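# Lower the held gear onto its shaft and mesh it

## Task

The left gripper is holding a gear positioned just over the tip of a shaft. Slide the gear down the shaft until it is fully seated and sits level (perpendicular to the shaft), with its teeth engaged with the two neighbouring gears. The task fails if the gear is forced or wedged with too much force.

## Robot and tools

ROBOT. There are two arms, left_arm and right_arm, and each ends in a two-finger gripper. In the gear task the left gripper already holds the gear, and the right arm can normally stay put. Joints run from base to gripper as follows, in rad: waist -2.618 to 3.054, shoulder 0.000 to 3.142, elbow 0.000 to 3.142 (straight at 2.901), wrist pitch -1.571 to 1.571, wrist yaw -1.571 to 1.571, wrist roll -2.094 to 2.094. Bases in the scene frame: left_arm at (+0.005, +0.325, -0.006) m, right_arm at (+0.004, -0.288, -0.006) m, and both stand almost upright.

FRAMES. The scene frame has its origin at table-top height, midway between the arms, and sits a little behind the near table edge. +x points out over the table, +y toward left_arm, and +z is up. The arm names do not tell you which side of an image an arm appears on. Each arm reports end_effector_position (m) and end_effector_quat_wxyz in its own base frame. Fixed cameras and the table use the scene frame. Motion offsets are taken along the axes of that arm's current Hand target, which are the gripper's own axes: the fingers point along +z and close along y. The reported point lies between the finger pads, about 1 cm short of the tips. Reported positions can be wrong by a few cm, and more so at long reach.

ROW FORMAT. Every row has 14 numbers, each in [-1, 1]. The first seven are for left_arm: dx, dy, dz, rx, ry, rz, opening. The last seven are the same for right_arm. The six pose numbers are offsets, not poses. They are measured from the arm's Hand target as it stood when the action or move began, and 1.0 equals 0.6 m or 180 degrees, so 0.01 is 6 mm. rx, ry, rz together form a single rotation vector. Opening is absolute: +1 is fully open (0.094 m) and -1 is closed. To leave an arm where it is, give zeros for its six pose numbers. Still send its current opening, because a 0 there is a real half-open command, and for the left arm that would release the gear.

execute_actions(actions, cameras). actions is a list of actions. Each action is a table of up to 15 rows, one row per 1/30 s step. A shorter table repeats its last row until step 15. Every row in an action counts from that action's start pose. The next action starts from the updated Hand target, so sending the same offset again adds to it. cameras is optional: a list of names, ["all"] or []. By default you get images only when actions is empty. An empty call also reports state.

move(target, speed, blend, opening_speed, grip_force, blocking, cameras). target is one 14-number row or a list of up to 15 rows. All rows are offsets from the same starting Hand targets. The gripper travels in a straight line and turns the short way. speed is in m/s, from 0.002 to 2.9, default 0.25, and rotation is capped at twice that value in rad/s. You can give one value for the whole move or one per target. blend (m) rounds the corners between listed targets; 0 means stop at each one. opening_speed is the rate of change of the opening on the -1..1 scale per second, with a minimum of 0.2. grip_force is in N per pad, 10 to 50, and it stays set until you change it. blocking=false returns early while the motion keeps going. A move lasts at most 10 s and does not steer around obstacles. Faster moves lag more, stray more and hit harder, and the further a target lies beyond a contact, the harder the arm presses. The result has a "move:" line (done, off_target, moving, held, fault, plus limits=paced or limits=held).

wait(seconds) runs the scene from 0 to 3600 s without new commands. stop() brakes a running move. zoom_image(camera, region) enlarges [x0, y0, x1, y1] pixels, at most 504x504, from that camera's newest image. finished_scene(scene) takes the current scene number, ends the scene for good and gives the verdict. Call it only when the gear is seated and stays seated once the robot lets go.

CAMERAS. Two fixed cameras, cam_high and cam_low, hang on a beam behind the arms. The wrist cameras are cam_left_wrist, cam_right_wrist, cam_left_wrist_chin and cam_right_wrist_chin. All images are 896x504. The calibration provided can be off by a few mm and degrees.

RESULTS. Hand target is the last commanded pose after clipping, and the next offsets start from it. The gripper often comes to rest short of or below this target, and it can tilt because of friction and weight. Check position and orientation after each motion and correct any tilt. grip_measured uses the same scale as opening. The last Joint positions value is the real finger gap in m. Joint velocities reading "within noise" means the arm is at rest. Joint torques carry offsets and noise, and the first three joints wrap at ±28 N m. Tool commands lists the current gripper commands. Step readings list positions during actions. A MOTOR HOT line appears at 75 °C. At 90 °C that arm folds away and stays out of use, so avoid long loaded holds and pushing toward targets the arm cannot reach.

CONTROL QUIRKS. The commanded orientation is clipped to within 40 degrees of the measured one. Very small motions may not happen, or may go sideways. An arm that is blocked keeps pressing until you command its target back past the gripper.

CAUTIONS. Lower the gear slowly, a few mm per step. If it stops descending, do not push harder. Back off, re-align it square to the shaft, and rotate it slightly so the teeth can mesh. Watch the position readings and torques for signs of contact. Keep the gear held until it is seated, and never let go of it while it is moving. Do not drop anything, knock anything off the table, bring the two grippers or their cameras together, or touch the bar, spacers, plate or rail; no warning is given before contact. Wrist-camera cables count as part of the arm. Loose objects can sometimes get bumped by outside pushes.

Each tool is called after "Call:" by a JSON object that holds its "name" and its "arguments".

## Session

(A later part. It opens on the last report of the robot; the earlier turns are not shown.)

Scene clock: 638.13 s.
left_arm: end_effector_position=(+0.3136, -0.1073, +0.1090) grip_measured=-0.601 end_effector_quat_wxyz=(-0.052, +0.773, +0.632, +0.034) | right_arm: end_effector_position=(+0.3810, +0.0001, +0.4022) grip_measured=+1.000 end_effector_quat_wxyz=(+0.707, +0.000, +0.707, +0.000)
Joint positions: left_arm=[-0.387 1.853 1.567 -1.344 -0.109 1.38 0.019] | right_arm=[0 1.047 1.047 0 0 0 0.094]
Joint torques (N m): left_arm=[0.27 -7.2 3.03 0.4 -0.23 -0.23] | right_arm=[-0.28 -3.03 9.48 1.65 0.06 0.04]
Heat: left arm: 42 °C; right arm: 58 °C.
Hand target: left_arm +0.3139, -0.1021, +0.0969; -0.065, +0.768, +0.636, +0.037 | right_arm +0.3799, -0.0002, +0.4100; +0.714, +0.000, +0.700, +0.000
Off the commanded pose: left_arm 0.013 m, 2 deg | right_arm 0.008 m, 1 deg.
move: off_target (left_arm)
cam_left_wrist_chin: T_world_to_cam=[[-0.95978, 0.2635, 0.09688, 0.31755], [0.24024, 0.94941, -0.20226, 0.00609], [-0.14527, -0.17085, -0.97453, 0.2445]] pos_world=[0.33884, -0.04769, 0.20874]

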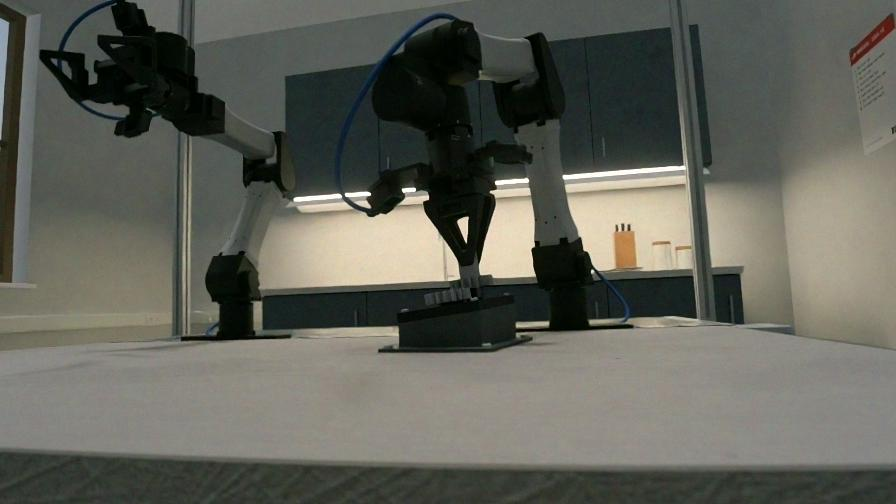

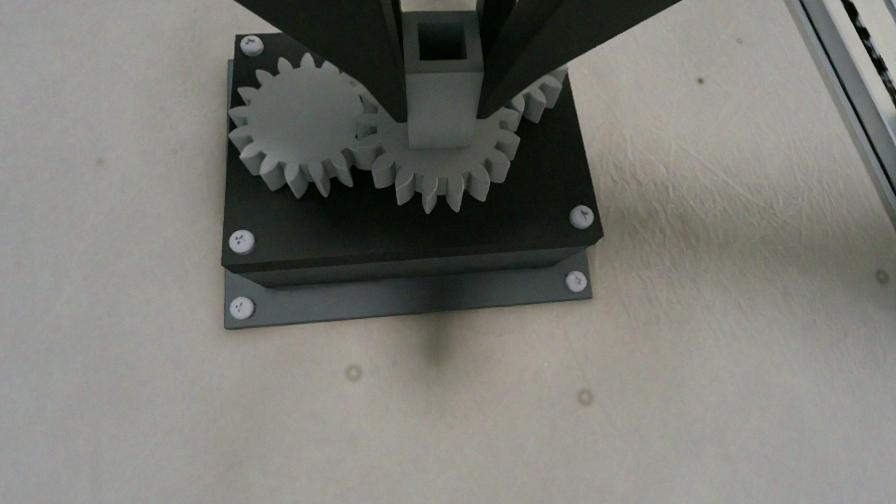

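Call:
{"name": "move", "arguments": {"target": [[0,0,0,0,0,-0.025,-1,0,0,0,0,0,0,1],[-0.006,0.0015,-0.039,0,0,-0.025,-1,0,0,0,0,0,0,1],[-0.006,0.0015,-0.039,0,0,0,-1,0,0,0,0,0,0,1]], "speed": 0.05, "cameras": ["cam_left_wrist","cam_left_wrist_chin"]}}

Call:
{"name": "zoom_image", "arguments": {"camera": "cam_left_wrist", "region": [360, 285, 560, 425]}}

Call:
{"name": "zoom_image", "arguments": {"camera": "cam_left_wrist_chin", "region": [320, 60, 430, 220]}}

Scene clock: 659.00 s.
left_arm: end_effector_position=(+0.3131, -0.1083, +0.1162) grip_measured=-0.601 end_effector_quat_wxyz=(-0.061, +0.763, +0.642, +0.035) | right_arm: end_effector_position=(+0.3810, +0.0001, +0.4022) grip_measured=+1.000 end_effector_quat_wxyz=(+0.707, +0.000, +0.707, +0.000)
Joint positions: left_arm=[-0.395 1.867 1.612 -1.392 -0.118 1.343 0.019] | right_arm=[0 1.047 1.047 0 0 0 0.094]
Joint torques (N m): left_arm=[-0.47 -7.64 7.61 -0.03 -0.12 -0.06] | right_arm=[-0.34 -3.1 9.52 1.64 0.06 0.04]
Heat: left arm: 42 °C; right arm: 59 °C.
Hand target: left_arm +0.3147, -0.1093, +0.1195; -0.065, +0.768, +0.636, +0.037 | right_arm +0.3799, -0.0002, +0.4100; +0.714, +0.000, +0.700, +0.000
Off the commanded pose: left_arm 0.004 m, 1 deg | right_arm 0.008 m, 1 deg.
move: done
cam_left_wrist: T_world_to_cam=[[-0.96134, 0.27531, -0.0045, 0.33572], [0.242, 0.8526, 0.46314, 0.01909], [0.13135, 0.44415, -0.88627, 0.2289]] pos_world=[0.28806, -0.21037, 0.19554]
cam_left_wrist_chin: T_world_to_cam=[[-0.966, 0.23525, 0.10726, 0.3143], [0.21253, 0.95875, -0.18874, 0.01668], [-0.14723, -0.15952, -0.97615, 0.25322]] pos_world=[0.33735, -0.04954, 0.21662]

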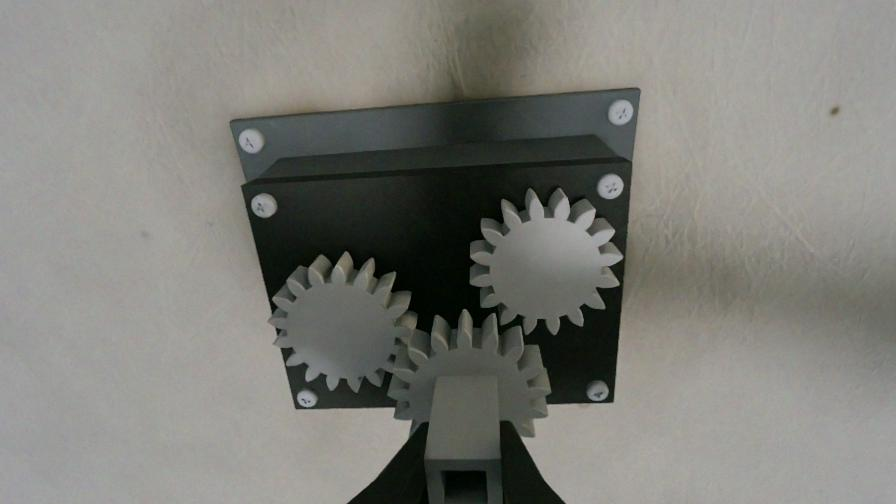

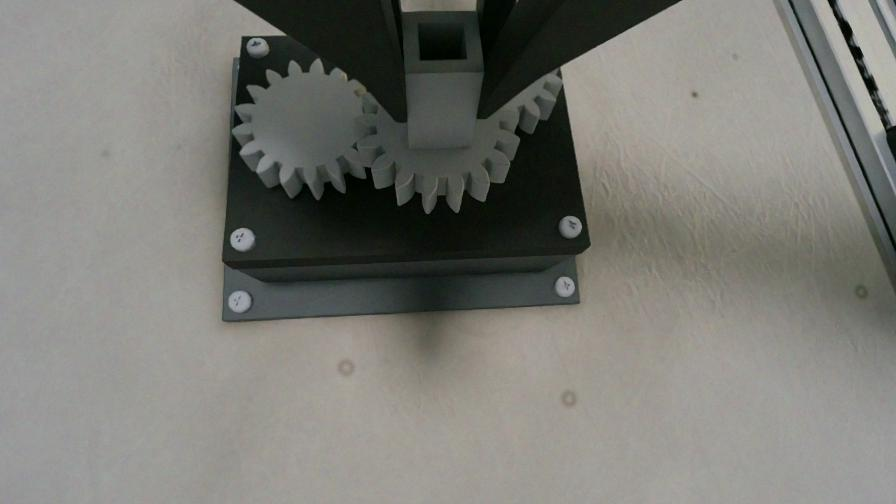

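Scaled by 2.520 from the camera's image (finer frame: 1280x720).

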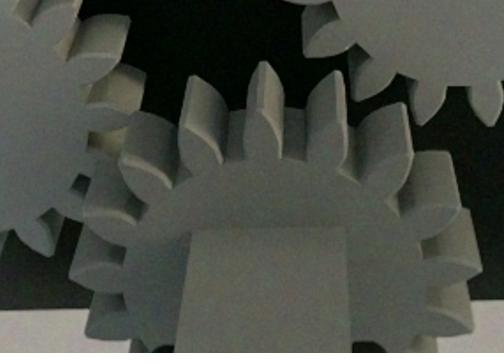

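Scaled by 3.150 from the camera's image (finer frame: 1280x720).

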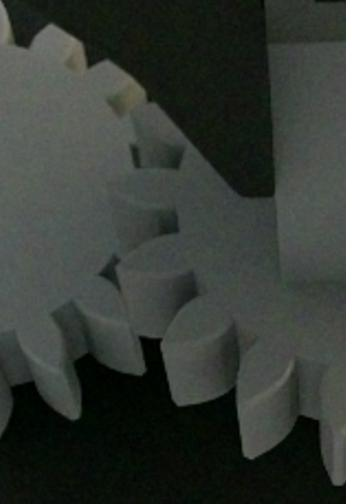

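Call:
{"name": "move", "arguments": {"target": [[0,0,0,0,0,-0.026,-1,0,0,0,0,0,0,1],[0,0,0.03,0,0,-0.026,-1,0,0,0,0,0,0,1],[0,0,0.03,0,0,0.004,-1,0,0,0,0,0,0,1],[0,0,0,0,0,0.004,-1,0,0,0,0,0,0,1],[0,0,0,0,0,-0.028,-1,0,0,0,0,0,0,1]], "speed": 0.06, "cameras": ["cam_left_wrist"]}}

Call:
{"name": "zoom_image", "arguments": {"camera": "cam_left_wrist", "region": [250, 170, 640, 430]}}

Scene clock: 787.27 s.
left_arm: end_effector_position=(+0.3132, -0.1082, +0.1160) grip_measured=-0.601 end_effector_quat_wxyz=(-0.060, +0.740, +0.668, +0.038) | right_arm: end_effector_position=(+0.3810, +0.0001, +0.4022) grip_measured=+1.000 end_effector_quat_wxyz=(+0.707, +0.000, +0.707, +0.000)
Joint positions: left_arm=[-0.395 1.868 1.612 -1.392 -0.12 1.273 0.019] | right_arm=[0 1.047 1.047 0 0 0 0.094]
Joint torques (N m): left_arm=[-0.46 -7.72 7.61 -0.04 -0.11 -0.26] | right_arm=[-0.27 -3.21 9.48 1.65 0.05 0.06]
Heat: left arm: 40 °C; right arm: 61 °C.
Hand target: left_arm +0.3147, -0.1093, +0.1195; -0.063, +0.739, +0.669, +0.040 | right_arm +0.3799, -0.0002, +0.4100; +0.714, +0.000, +0.700, +0.000
Off the commanded pose: left_arm 0.004 m, 0 deg | right_arm 0.008 m, 1 deg.
move: done
cam_left_wrist: T_world_to_cam=[[-0.97805, 0.20798, -0.01295, 0.33474], [0.17791, 0.86577, 0.46775, 0.03993], [0.1085, 0.45518, -0.88377, 0.23667]] pos_world=[0.29461, -0.21191, 0.19482]

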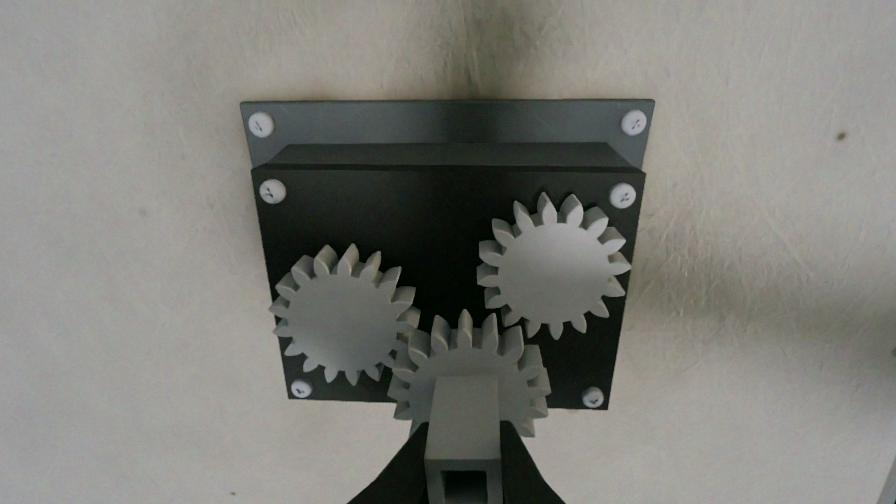

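Scaled by 1.292 from the camera's image (finer frame: 1280x720).

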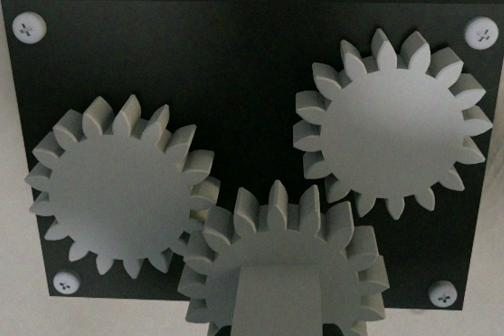

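Call:
{"name": "move", "arguments": {"target": [[0,0,0,0,0,0.039,-1,0,0,0,0,0,0,1],[0,0,0.032,0,0,0.039,-1,0,0,0,0,0,0,1],[0,0,0.034,0,0,0.047,-1,0,0,0,0,0,0,1],[0,0,0.034,0,0,0.031,-1,0,0,0,0,0,0,1],[0,0,0.034,0,0,0.039,-1,0,0,0,0,0,0,1]], "speed": 0.05, "cameras": ["cam_low","cam_left_wrist"]}}

Call:
{"name": "zoom_image", "arguments": {"camera": "cam_left_wrist", "region": [360, 285, 560, 425]}}

Scene clock: 843.23 s.
left_arm: end_effector_position=(+0.3136, -0.1079, +0.1044) grip_measured=-0.601 end_effector_quat_wxyz=(-0.061, +0.777, +0.626, +0.036) | right_arm: end_effector_position=(+0.3810, +0.0001, +0.4022) grip_measured=+1.000 end_effector_quat_wxyz=(+0.707, +0.000, +0.707, +0.000)
Joint positions: left_arm=[-0.395 1.868 1.566 -1.342 -0.122 1.385 0.019] | right_arm=[0 1.047 1.047 0 0 0 0.094]
Joint torques (N m): left_arm=[0.12 -7.95 4.53 0.24 -0.09 -0.07] | right_arm=[-0.34 -3.04 9.55 1.65 0.07 0.03]
Heat: left arm: 41 °C; right arm: 61 °C.
Hand target: left_arm +0.3141, -0.1063, +0.0993; -0.066, +0.779, +0.623, +0.036 | right_arm +0.3799, -0.0002, +0.4100; +0.714, +0.000, +0.700, +0.000
Off the commanded pose: left_arm 0.005 m, 1 deg | right_arm 0.008 m, 1 deg.
move: done
cam_left_wrist: T_world_to_cam=[[-0.949, 0.31528, -0.00174, 0.33625], [0.27858, 0.84108, 0.46365, 0.01131], [0.14765, 0.43952, -0.88602, 0.21241]] pos_world=[0.28458, -0.20888, 0.18355]

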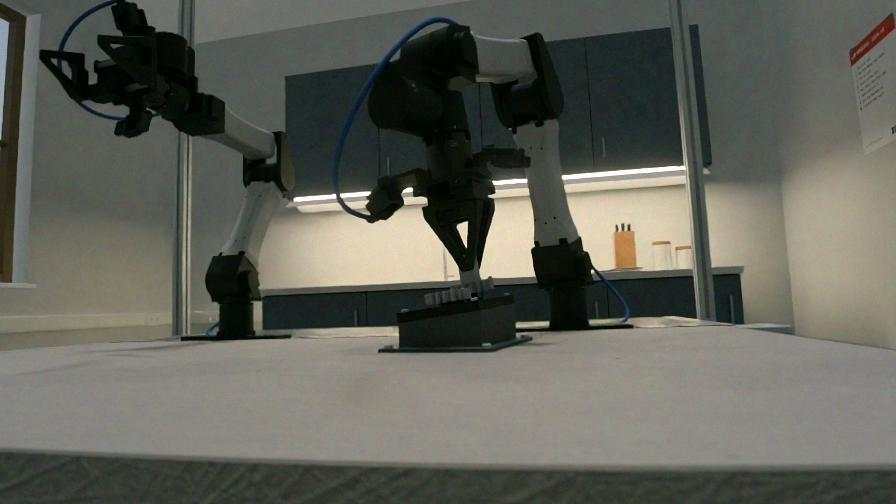

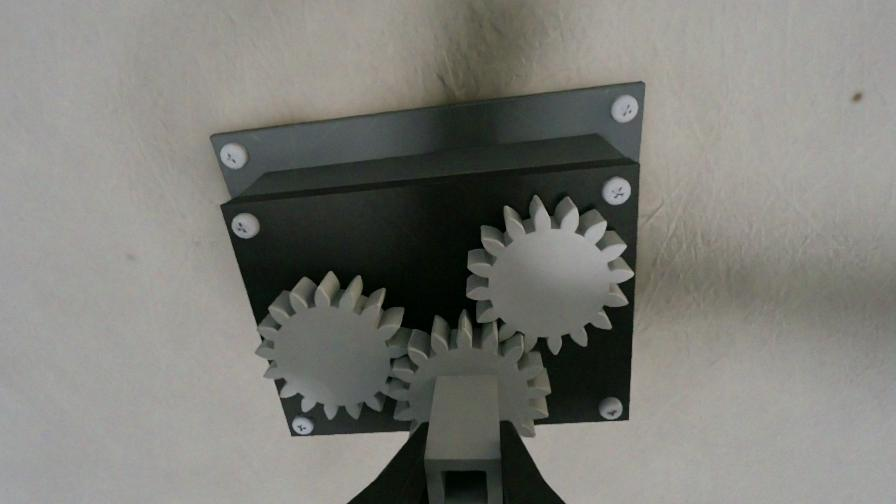

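Scaled by 2.520 from the camera's image (finer frame: 1280x720).

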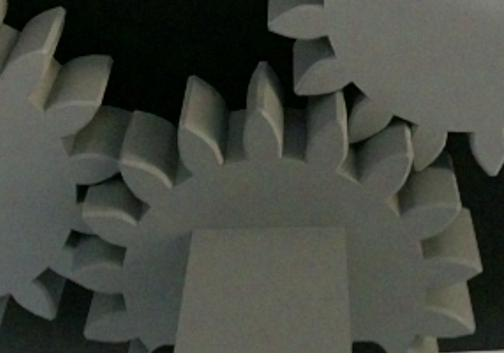

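Call:
{"name": "move", "arguments": {"target": [0,0,0.0075,0,0,0,-1,0,0,0,0,0,0,1], "speed": 0.03}}

Call:
{"name": "move", "arguments": {"target": [0,0,0.005,0,0,0,-1,0,0,0,0,0,0,1], "speed": 0.03, "cameras": ["cam_low","cam_left_wrist"]}}

Call:
{"name": "zoom_image", "arguments": {"camera": "cam_low", "region": [420, 250, 520, 320]}}

Scene clock: 851.67 s.
left_arm: end_effector_position=(+0.3134, -0.1076, +0.1002) grip_measured=-0.601 end_effector_quat_wxyz=(-0.061, +0.777, +0.625, +0.037) | right_arm: end_effector_position=(+0.3810, +0.0001, +0.4022) grip_measured=+1.000 end_effector_quat_wxyz=(+0.707, +0.000, +0.707, +0.000)
Joint positions: left_arm=[-0.395 1.868 1.549 -1.326 -0.123 1.388 0.019] | right_arm=[0 1.047 1.047 0 0 0 0.094]
Joint torques (N m): left_arm=[0.28 -7.94 4.57 0.26 -0.09 -0.07] | right_arm=[-0.28 -3.1 9.46 1.65 0.05 0.05]
Heat: left arm: 41 °C; right arm: 61 °C.
Hand target: left_arm +0.3140, -0.1056, +0.0948; -0.066, +0.779, +0.622, +0.036 | right_arm +0.3799, -0.0002, +0.4100; +0.714, +0.000, +0.700, +0.000
Off the commanded pose: left_arm 0.006 m, 1 deg | right_arm 0.008 m, 1 deg.
move: done

Scene clock: 852.17 s.
left_arm: end_effector_position=(+0.3135, -0.1075, +0.0984) grip_measured=-0.601 end_effector_quat_wxyz=(-0.061, +0.778, +0.625, +0.037) | right_arm: end_effector_position=(+0.3810, +0.0001, +0.4022) grip_measured=+1.000 end_effector_quat_wxyz=(+0.707, +0.000, +0.707, +0.000)
Joint positions: left_arm=[-0.395 1.868 1.542 -1.318 -0.124 1.388 0.019] | right_arm=[0 1.047 1.047 0 0 0 0.094]
Joint torques (N m): left_arm=[0.36 -7.91 4.11 0.29 -0.07 -0.06] | right_arm=[-0.36 -3.03 9.57 1.65 0.06 0.05]
Heat: left arm: 41 °C; right arm: 61 °C.
Hand target: left_arm +0.3139, -0.1051, +0.0918; -0.066, +0.779, +0.623, +0.036 | right_arm +0.3799, -0.0002, +0.4100; +0.714, +0.000, +0.700, +0.000
Off the commanded pose: left_arm 0.007 m, 1 deg | right_arm 0.008 m, 1 deg.
move: done
cam_left_wrist: T_world_to_cam=[[-0.94788, 0.31861, -0.00228, 0.33611], [0.28098, 0.83929, 0.46545, 0.01261], [0.15021, 0.44055, -0.88507, 0.20614]] pos_world=[0.28409, -0.20848, 0.17735]

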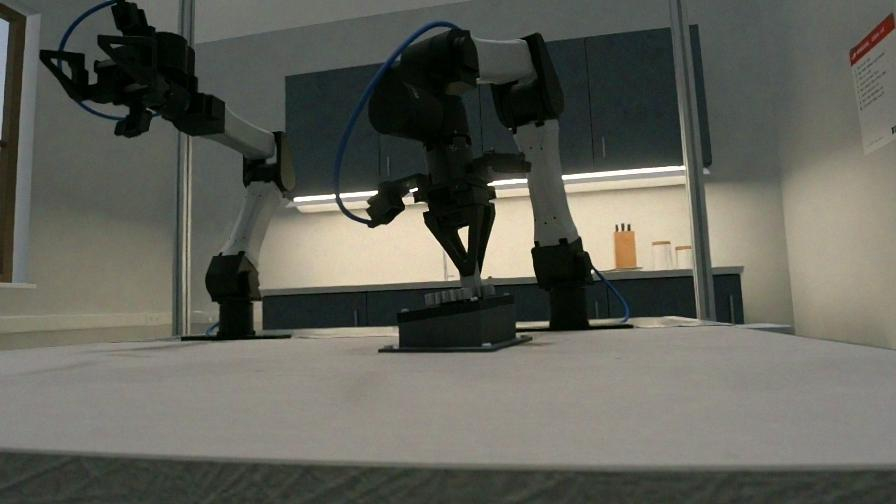

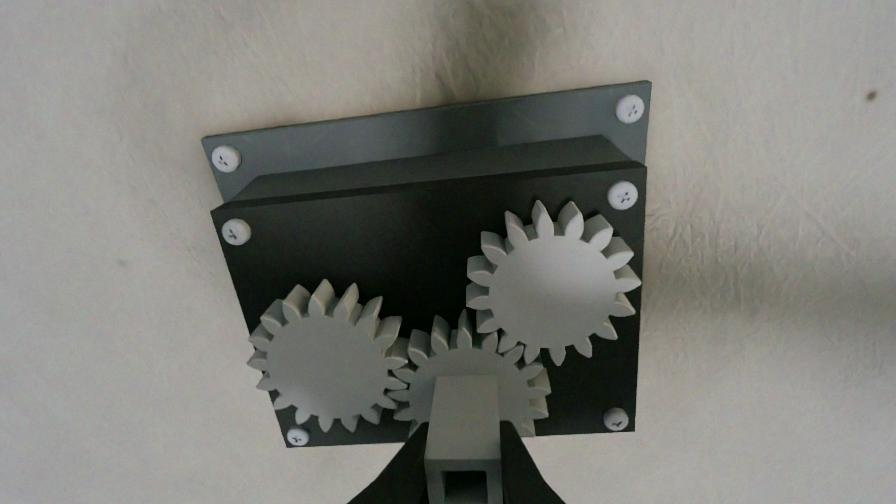

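Scaled by 5.040 from the camera's image (finer frame: 1280x720).

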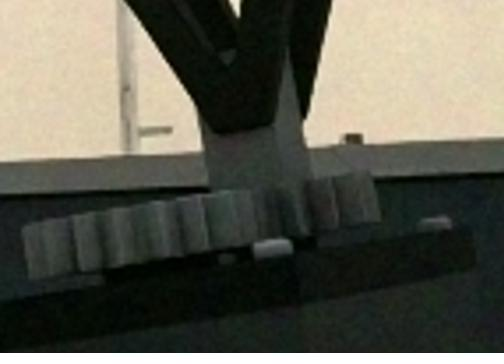

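Call:
{"name": "move", "arguments": {"target": [0,0,0.004,0,0,0,-1,0,0,0,0,0,0,1], "speed": 0.02}}

Call:
{"name": "move", "arguments": {"target": [0,0,0.003,0,0,0,-1,0,0,0,0,0,0,1], "speed": 0.02, "cameras": ["cam_low"]}}

Call:
{"name": "zoom_image", "arguments": {"camera": "cam_low", "region": [420, 250, 520, 320]}}

Scene clock: 882.67 s.
left_arm: end_effector_position=(+0.3136, -0.1074, +0.0981) grip_measured=-0.601 end_effector_quat_wxyz=(-0.061, +0.778, +0.624, +0.038) | right_arm: end_effector_position=(+0.3810, +0.0001, +0.4022) grip_measured=+1.000 end_effector_quat_wxyz=(+0.707, +0.000, +0.707, +0.000)
Joint positions: left_arm=[-0.395 1.868 1.541 -1.316 -0.125 1.389 0.019] | right_arm=[0 1.047 1.047 0 0 0 0.094]
Joint torques (N m): left_arm=[0.44 -7.92 3.51 0.36 -0.06 -0.06] | right_arm=[-0.25 -3.12 9.54 1.66 0.07 0.04]
Heat: left arm: 42 °C; right arm: 62 °C.
Hand target: left_arm +0.3139, -0.1048, +0.0895; -0.066, +0.779, +0.623, +0.036 | right_arm +0.3799, -0.0002, +0.4100; +0.714, +0.000, +0.700, +0.000
Off the commanded pose: left_arm 0.009 m, 1 deg | right_arm 0.008 m, 1 deg.
move: done

Scene clock: 883.17 s.
left_arm: end_effector_position=(+0.3135, -0.1073, +0.0977) grip_measured=-0.601 end_effector_quat_wxyz=(-0.062, +0.778, +0.624, +0.038) | right_arm: end_effector_position=(+0.3810, +0.0001, +0.4022) grip_measured=+1.000 end_effector_quat_wxyz=(+0.707, +0.000, +0.707, +0.000)
Joint positions: left_arm=[-0.395 1.868 1.539 -1.315 -0.125 1.39 0.019] | right_arm=[0 1.047 1.047 0 0 0 0.094]
Joint torques (N m): left_arm=[0.47 -7.9 3.11 0.41 -0.07 -0.06] | right_arm=[-0.31 -3.07 9.42 1.64 0.07 0.04]
Heat: left arm: 42 °C; right arm: 62 °C.
Hand target: left_arm +0.3138, -0.1045, +0.0877; -0.066, +0.779, +0.623, +0.036 | right_arm +0.3799, -0.0002, +0.4100; +0.714, +0.000, +0.700, +0.000
Off the commanded pose: left_arm 0.010 m, 1 deg | right_arm 0.008 m, 1 deg.
move: done

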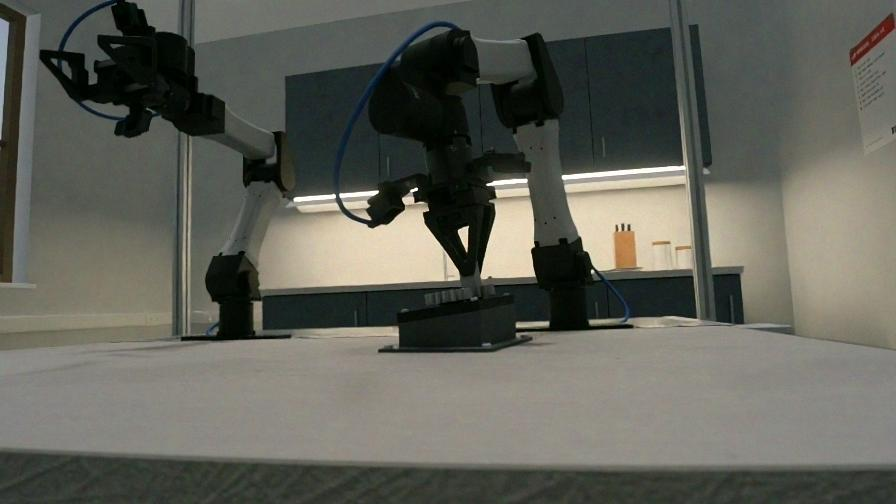

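Scaled by 5.040 from the camera's image (finer frame: 1280x720).

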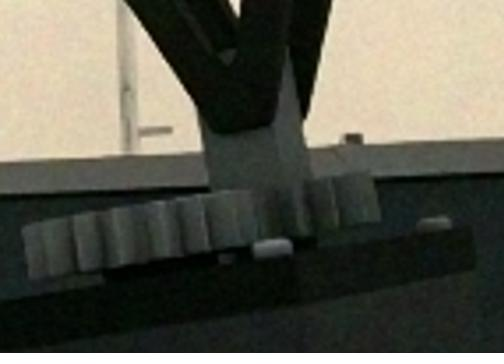

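Call:
{"name": "move", "arguments": {"target": [0,0,0.004,0.003,0,0,-1,0,0,0,0,0,0,1], "speed": 0.02}}

Scene clock: 887.50 s.
left_arm: end_effector_position=(+0.3135, -0.1073, +0.0977) grip_measured=-0.601 end_effector_quat_wxyz=(-0.062, +0.778, +0.624, +0.038) | right_arm: end_effector_position=(+0.3810, +0.0001, +0.4022) grip_measured=+1.000 end_effector_quat_wxyz=(+0.707, +0.000, +0.707, +0.000)
Joint positions: left_arm=[-0.395 1.868 1.539 -1.315 -0.125 1.39 0.019] | right_arm=[0 1.047 1.047 0 0 0 0.094]
Joint torques (N m): left_arm=[0.61 -7.16 3.18 0.4 -0.05 -0.07] | right_arm=[-0.31 -3.1 9.52 1.66 0.07 0.05]
Heat: left arm: 42 °C; right arm: 62 °C.
Hand target: left_arm +0.3137, -0.1042, +0.0853; -0.070, +0.779, +0.623, +0.033 | right_arm +0.3799, -0.0002, +0.4100; +0.714, +0.000, +0.700, +0.000
Off the commanded pose: left_arm 0.013 m, 1 deg | right_arm 0.008 m, 1 deg.
move: off_target (left_arm)

Call:
{"name": "move", "arguments": {"target": [0,0,-0.014,0,0,0,-1,0,0,0,0,0,0,1], "speed": 0.04}}

Call:
{"name": "move", "arguments": {"target": [0,0,0,0,0,0,-0.2,0,0,0,0,0,0,1], "opening_speed": 0.4}}

Call:
{"name": "move", "arguments": {"target": [0,0,-0.12,0,0,0,-0.2,0,0,0,0,0,0,1], "speed": 0.08, "cameras": ["cam_low","cam_left_wrist"]}}

Call:
{"name": "zoom_image", "arguments": {"camera": "cam_low", "region": [420, 250, 520, 320]}}

Scene clock: 902.00 s.
left_arm: end_effector_position=(+0.3135, -0.1070, +0.0977) grip_measured=-0.601 end_effector_quat_wxyz=(-0.062, +0.778, +0.624, +0.037) | right_arm: end_effector_position=(+0.3810, +0.0001, +0.4022) grip_measured=+1.000 end_effector_quat_wxyz=(+0.707, +0.000, +0.707, +0.000)
Joint positions: left_arm=[-0.395 1.868 1.539 -1.315 -0.125 1.391 0.019] | right_arm=[0 1.047 1.047 0 0 0 0.094]
Joint torques (N m): left_arm=[0.34 -7.17 5.76 0.12 -0.05 -0.11] | right_arm=[-0.34 -3.08 9.51 1.64 0.07 0.06]
Heat: left arm: 41 °C; right arm: 62 °C.
Hand target: left_arm +0.3140, -0.1053, +0.0936; -0.070, +0.779, +0.623, +0.033 | right_arm +0.3799, -0.0002, +0.4100; +0.714, +0.000, +0.700, +0.000
Off the commanded pose: left_arm 0.004 m, 1 deg | right_arm 0.008 m, 1 deg.
move: done

Scene clock: 904.33 s.
left_arm: end_effector_position=(+0.3134, -0.1070, +0.0950) grip_measured=-0.203 end_effector_quat_wxyz=(-0.066, +0.778, +0.624, +0.035) | right_arm: end_effector_position=(+0.3810, +0.0001, +0.4022) grip_measured=+1.000 end_effector_quat_wxyz=(+0.707, +0.000, +0.707, +0.000)
Joint positions: left_arm=[-0.395 1.877 1.539 -1.315 -0.125 1.391 0.037] | right_arm=[0 1.047 1.047 0 0 0 0.094]
Joint torques (N m): left_arm=[0.39 -7.95 5.78 0.1 -0.05 -0.09] | right_arm=[-0.31 -3.07 9.48 1.66 0.06 0.05]
Heat: left arm: 41 °C; right arm: 62 °C.
Hand target: left_arm +0.3141, -0.1053, +0.0936; -0.070, +0.779, +0.623, +0.033 | right_arm +0.3799, -0.0002, +0.4100; +0.714, +0.000, +0.700, +0.000
Off the commanded pose: left_arm 0.002 m, 1 deg | right_arm 0.008 m, 1 deg.
move: done

Scene clock: 905.93 s.
left_arm: end_effector_position=(+0.3160, -0.1139, +0.1592) grip_measured=-0.202 end_effector_quat_wxyz=(-0.060, +0.780, +0.621, +0.039) | right_arm: end_effector_position=(+0.3810, +0.0001, +0.4022) grip_measured=+1.000 end_effector_quat_wxyz=(+0.707, +0.000, +0.707, +0.000)
Joint positions: left_arm=[-0.411 1.892 1.816 -1.564 -0.125 1.382 0.037] | right_arm=[0 1.047 1.047 0 0 0 0.094]
Joint torques (N m): left_arm=[-0.43 -8.44 7.36 0.02 -0.03 -0.22] | right_arm=[-0.32 -3.07 9.51 1.66 0.06 0.04]
Heat: left arm: 41 °C; right arm: 62 °C.
Hand target: left_arm +0.3166, -0.1162, +0.1647; -0.070, +0.779, +0.623, +0.033 | right_arm +0.3799, -0.0002, +0.4100; +0.714, +0.000, +0.700, +0.000
Off the commanded pose: left_arm 0.006 m, 1 deg | right_arm 0.008 m, 1 deg.
joint sent to its limit (left arm) — joint 4 (wrist pitch), lower limit. The joint targets still meet the commanded pose.
move: done
cam_left_wrist: T_world_to_cam=[[-0.94508, 0.32677, -0.00665, 0.34144], [0.28615, 0.8371, 0.46624, -0.013], [0.15792, 0.43874, -0.88463, 0.25978]] pos_world=[0.28538, -0.21466, 0.23814]

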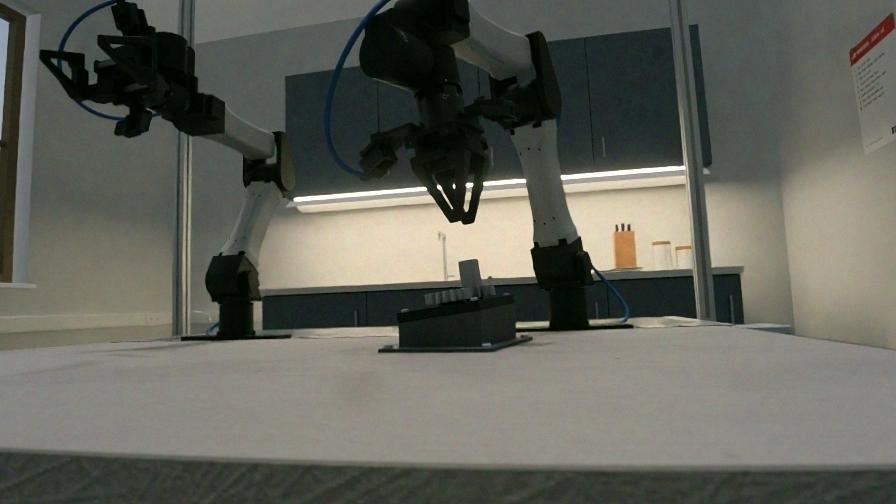

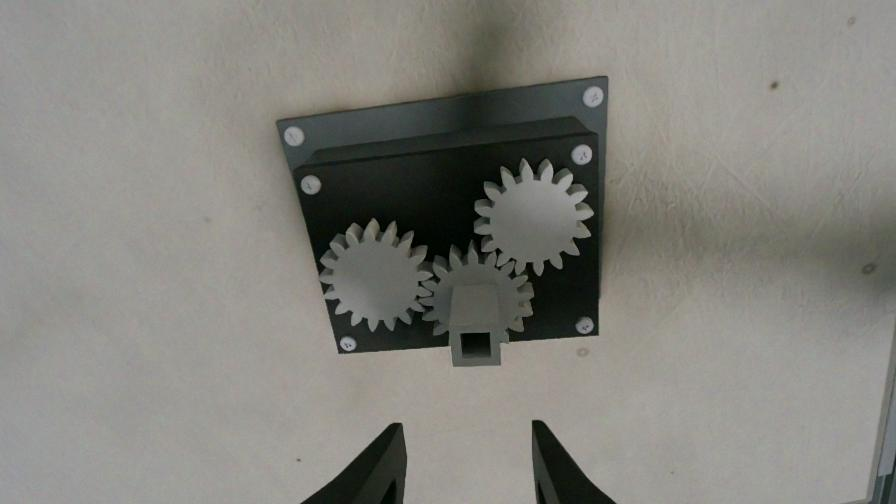

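Scaled by 5.040 from the camera's image (finer frame: 1280x720).

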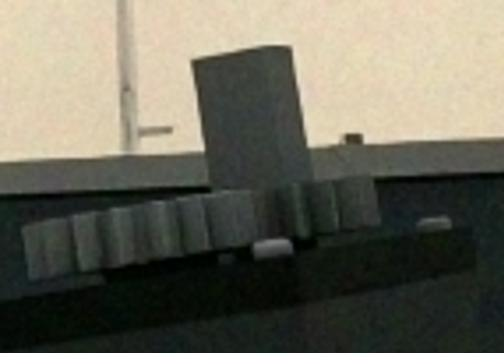

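Call:
{"name": "finished_scene", "arguments": {"scene": 1}}

The scene is finished: the task was done.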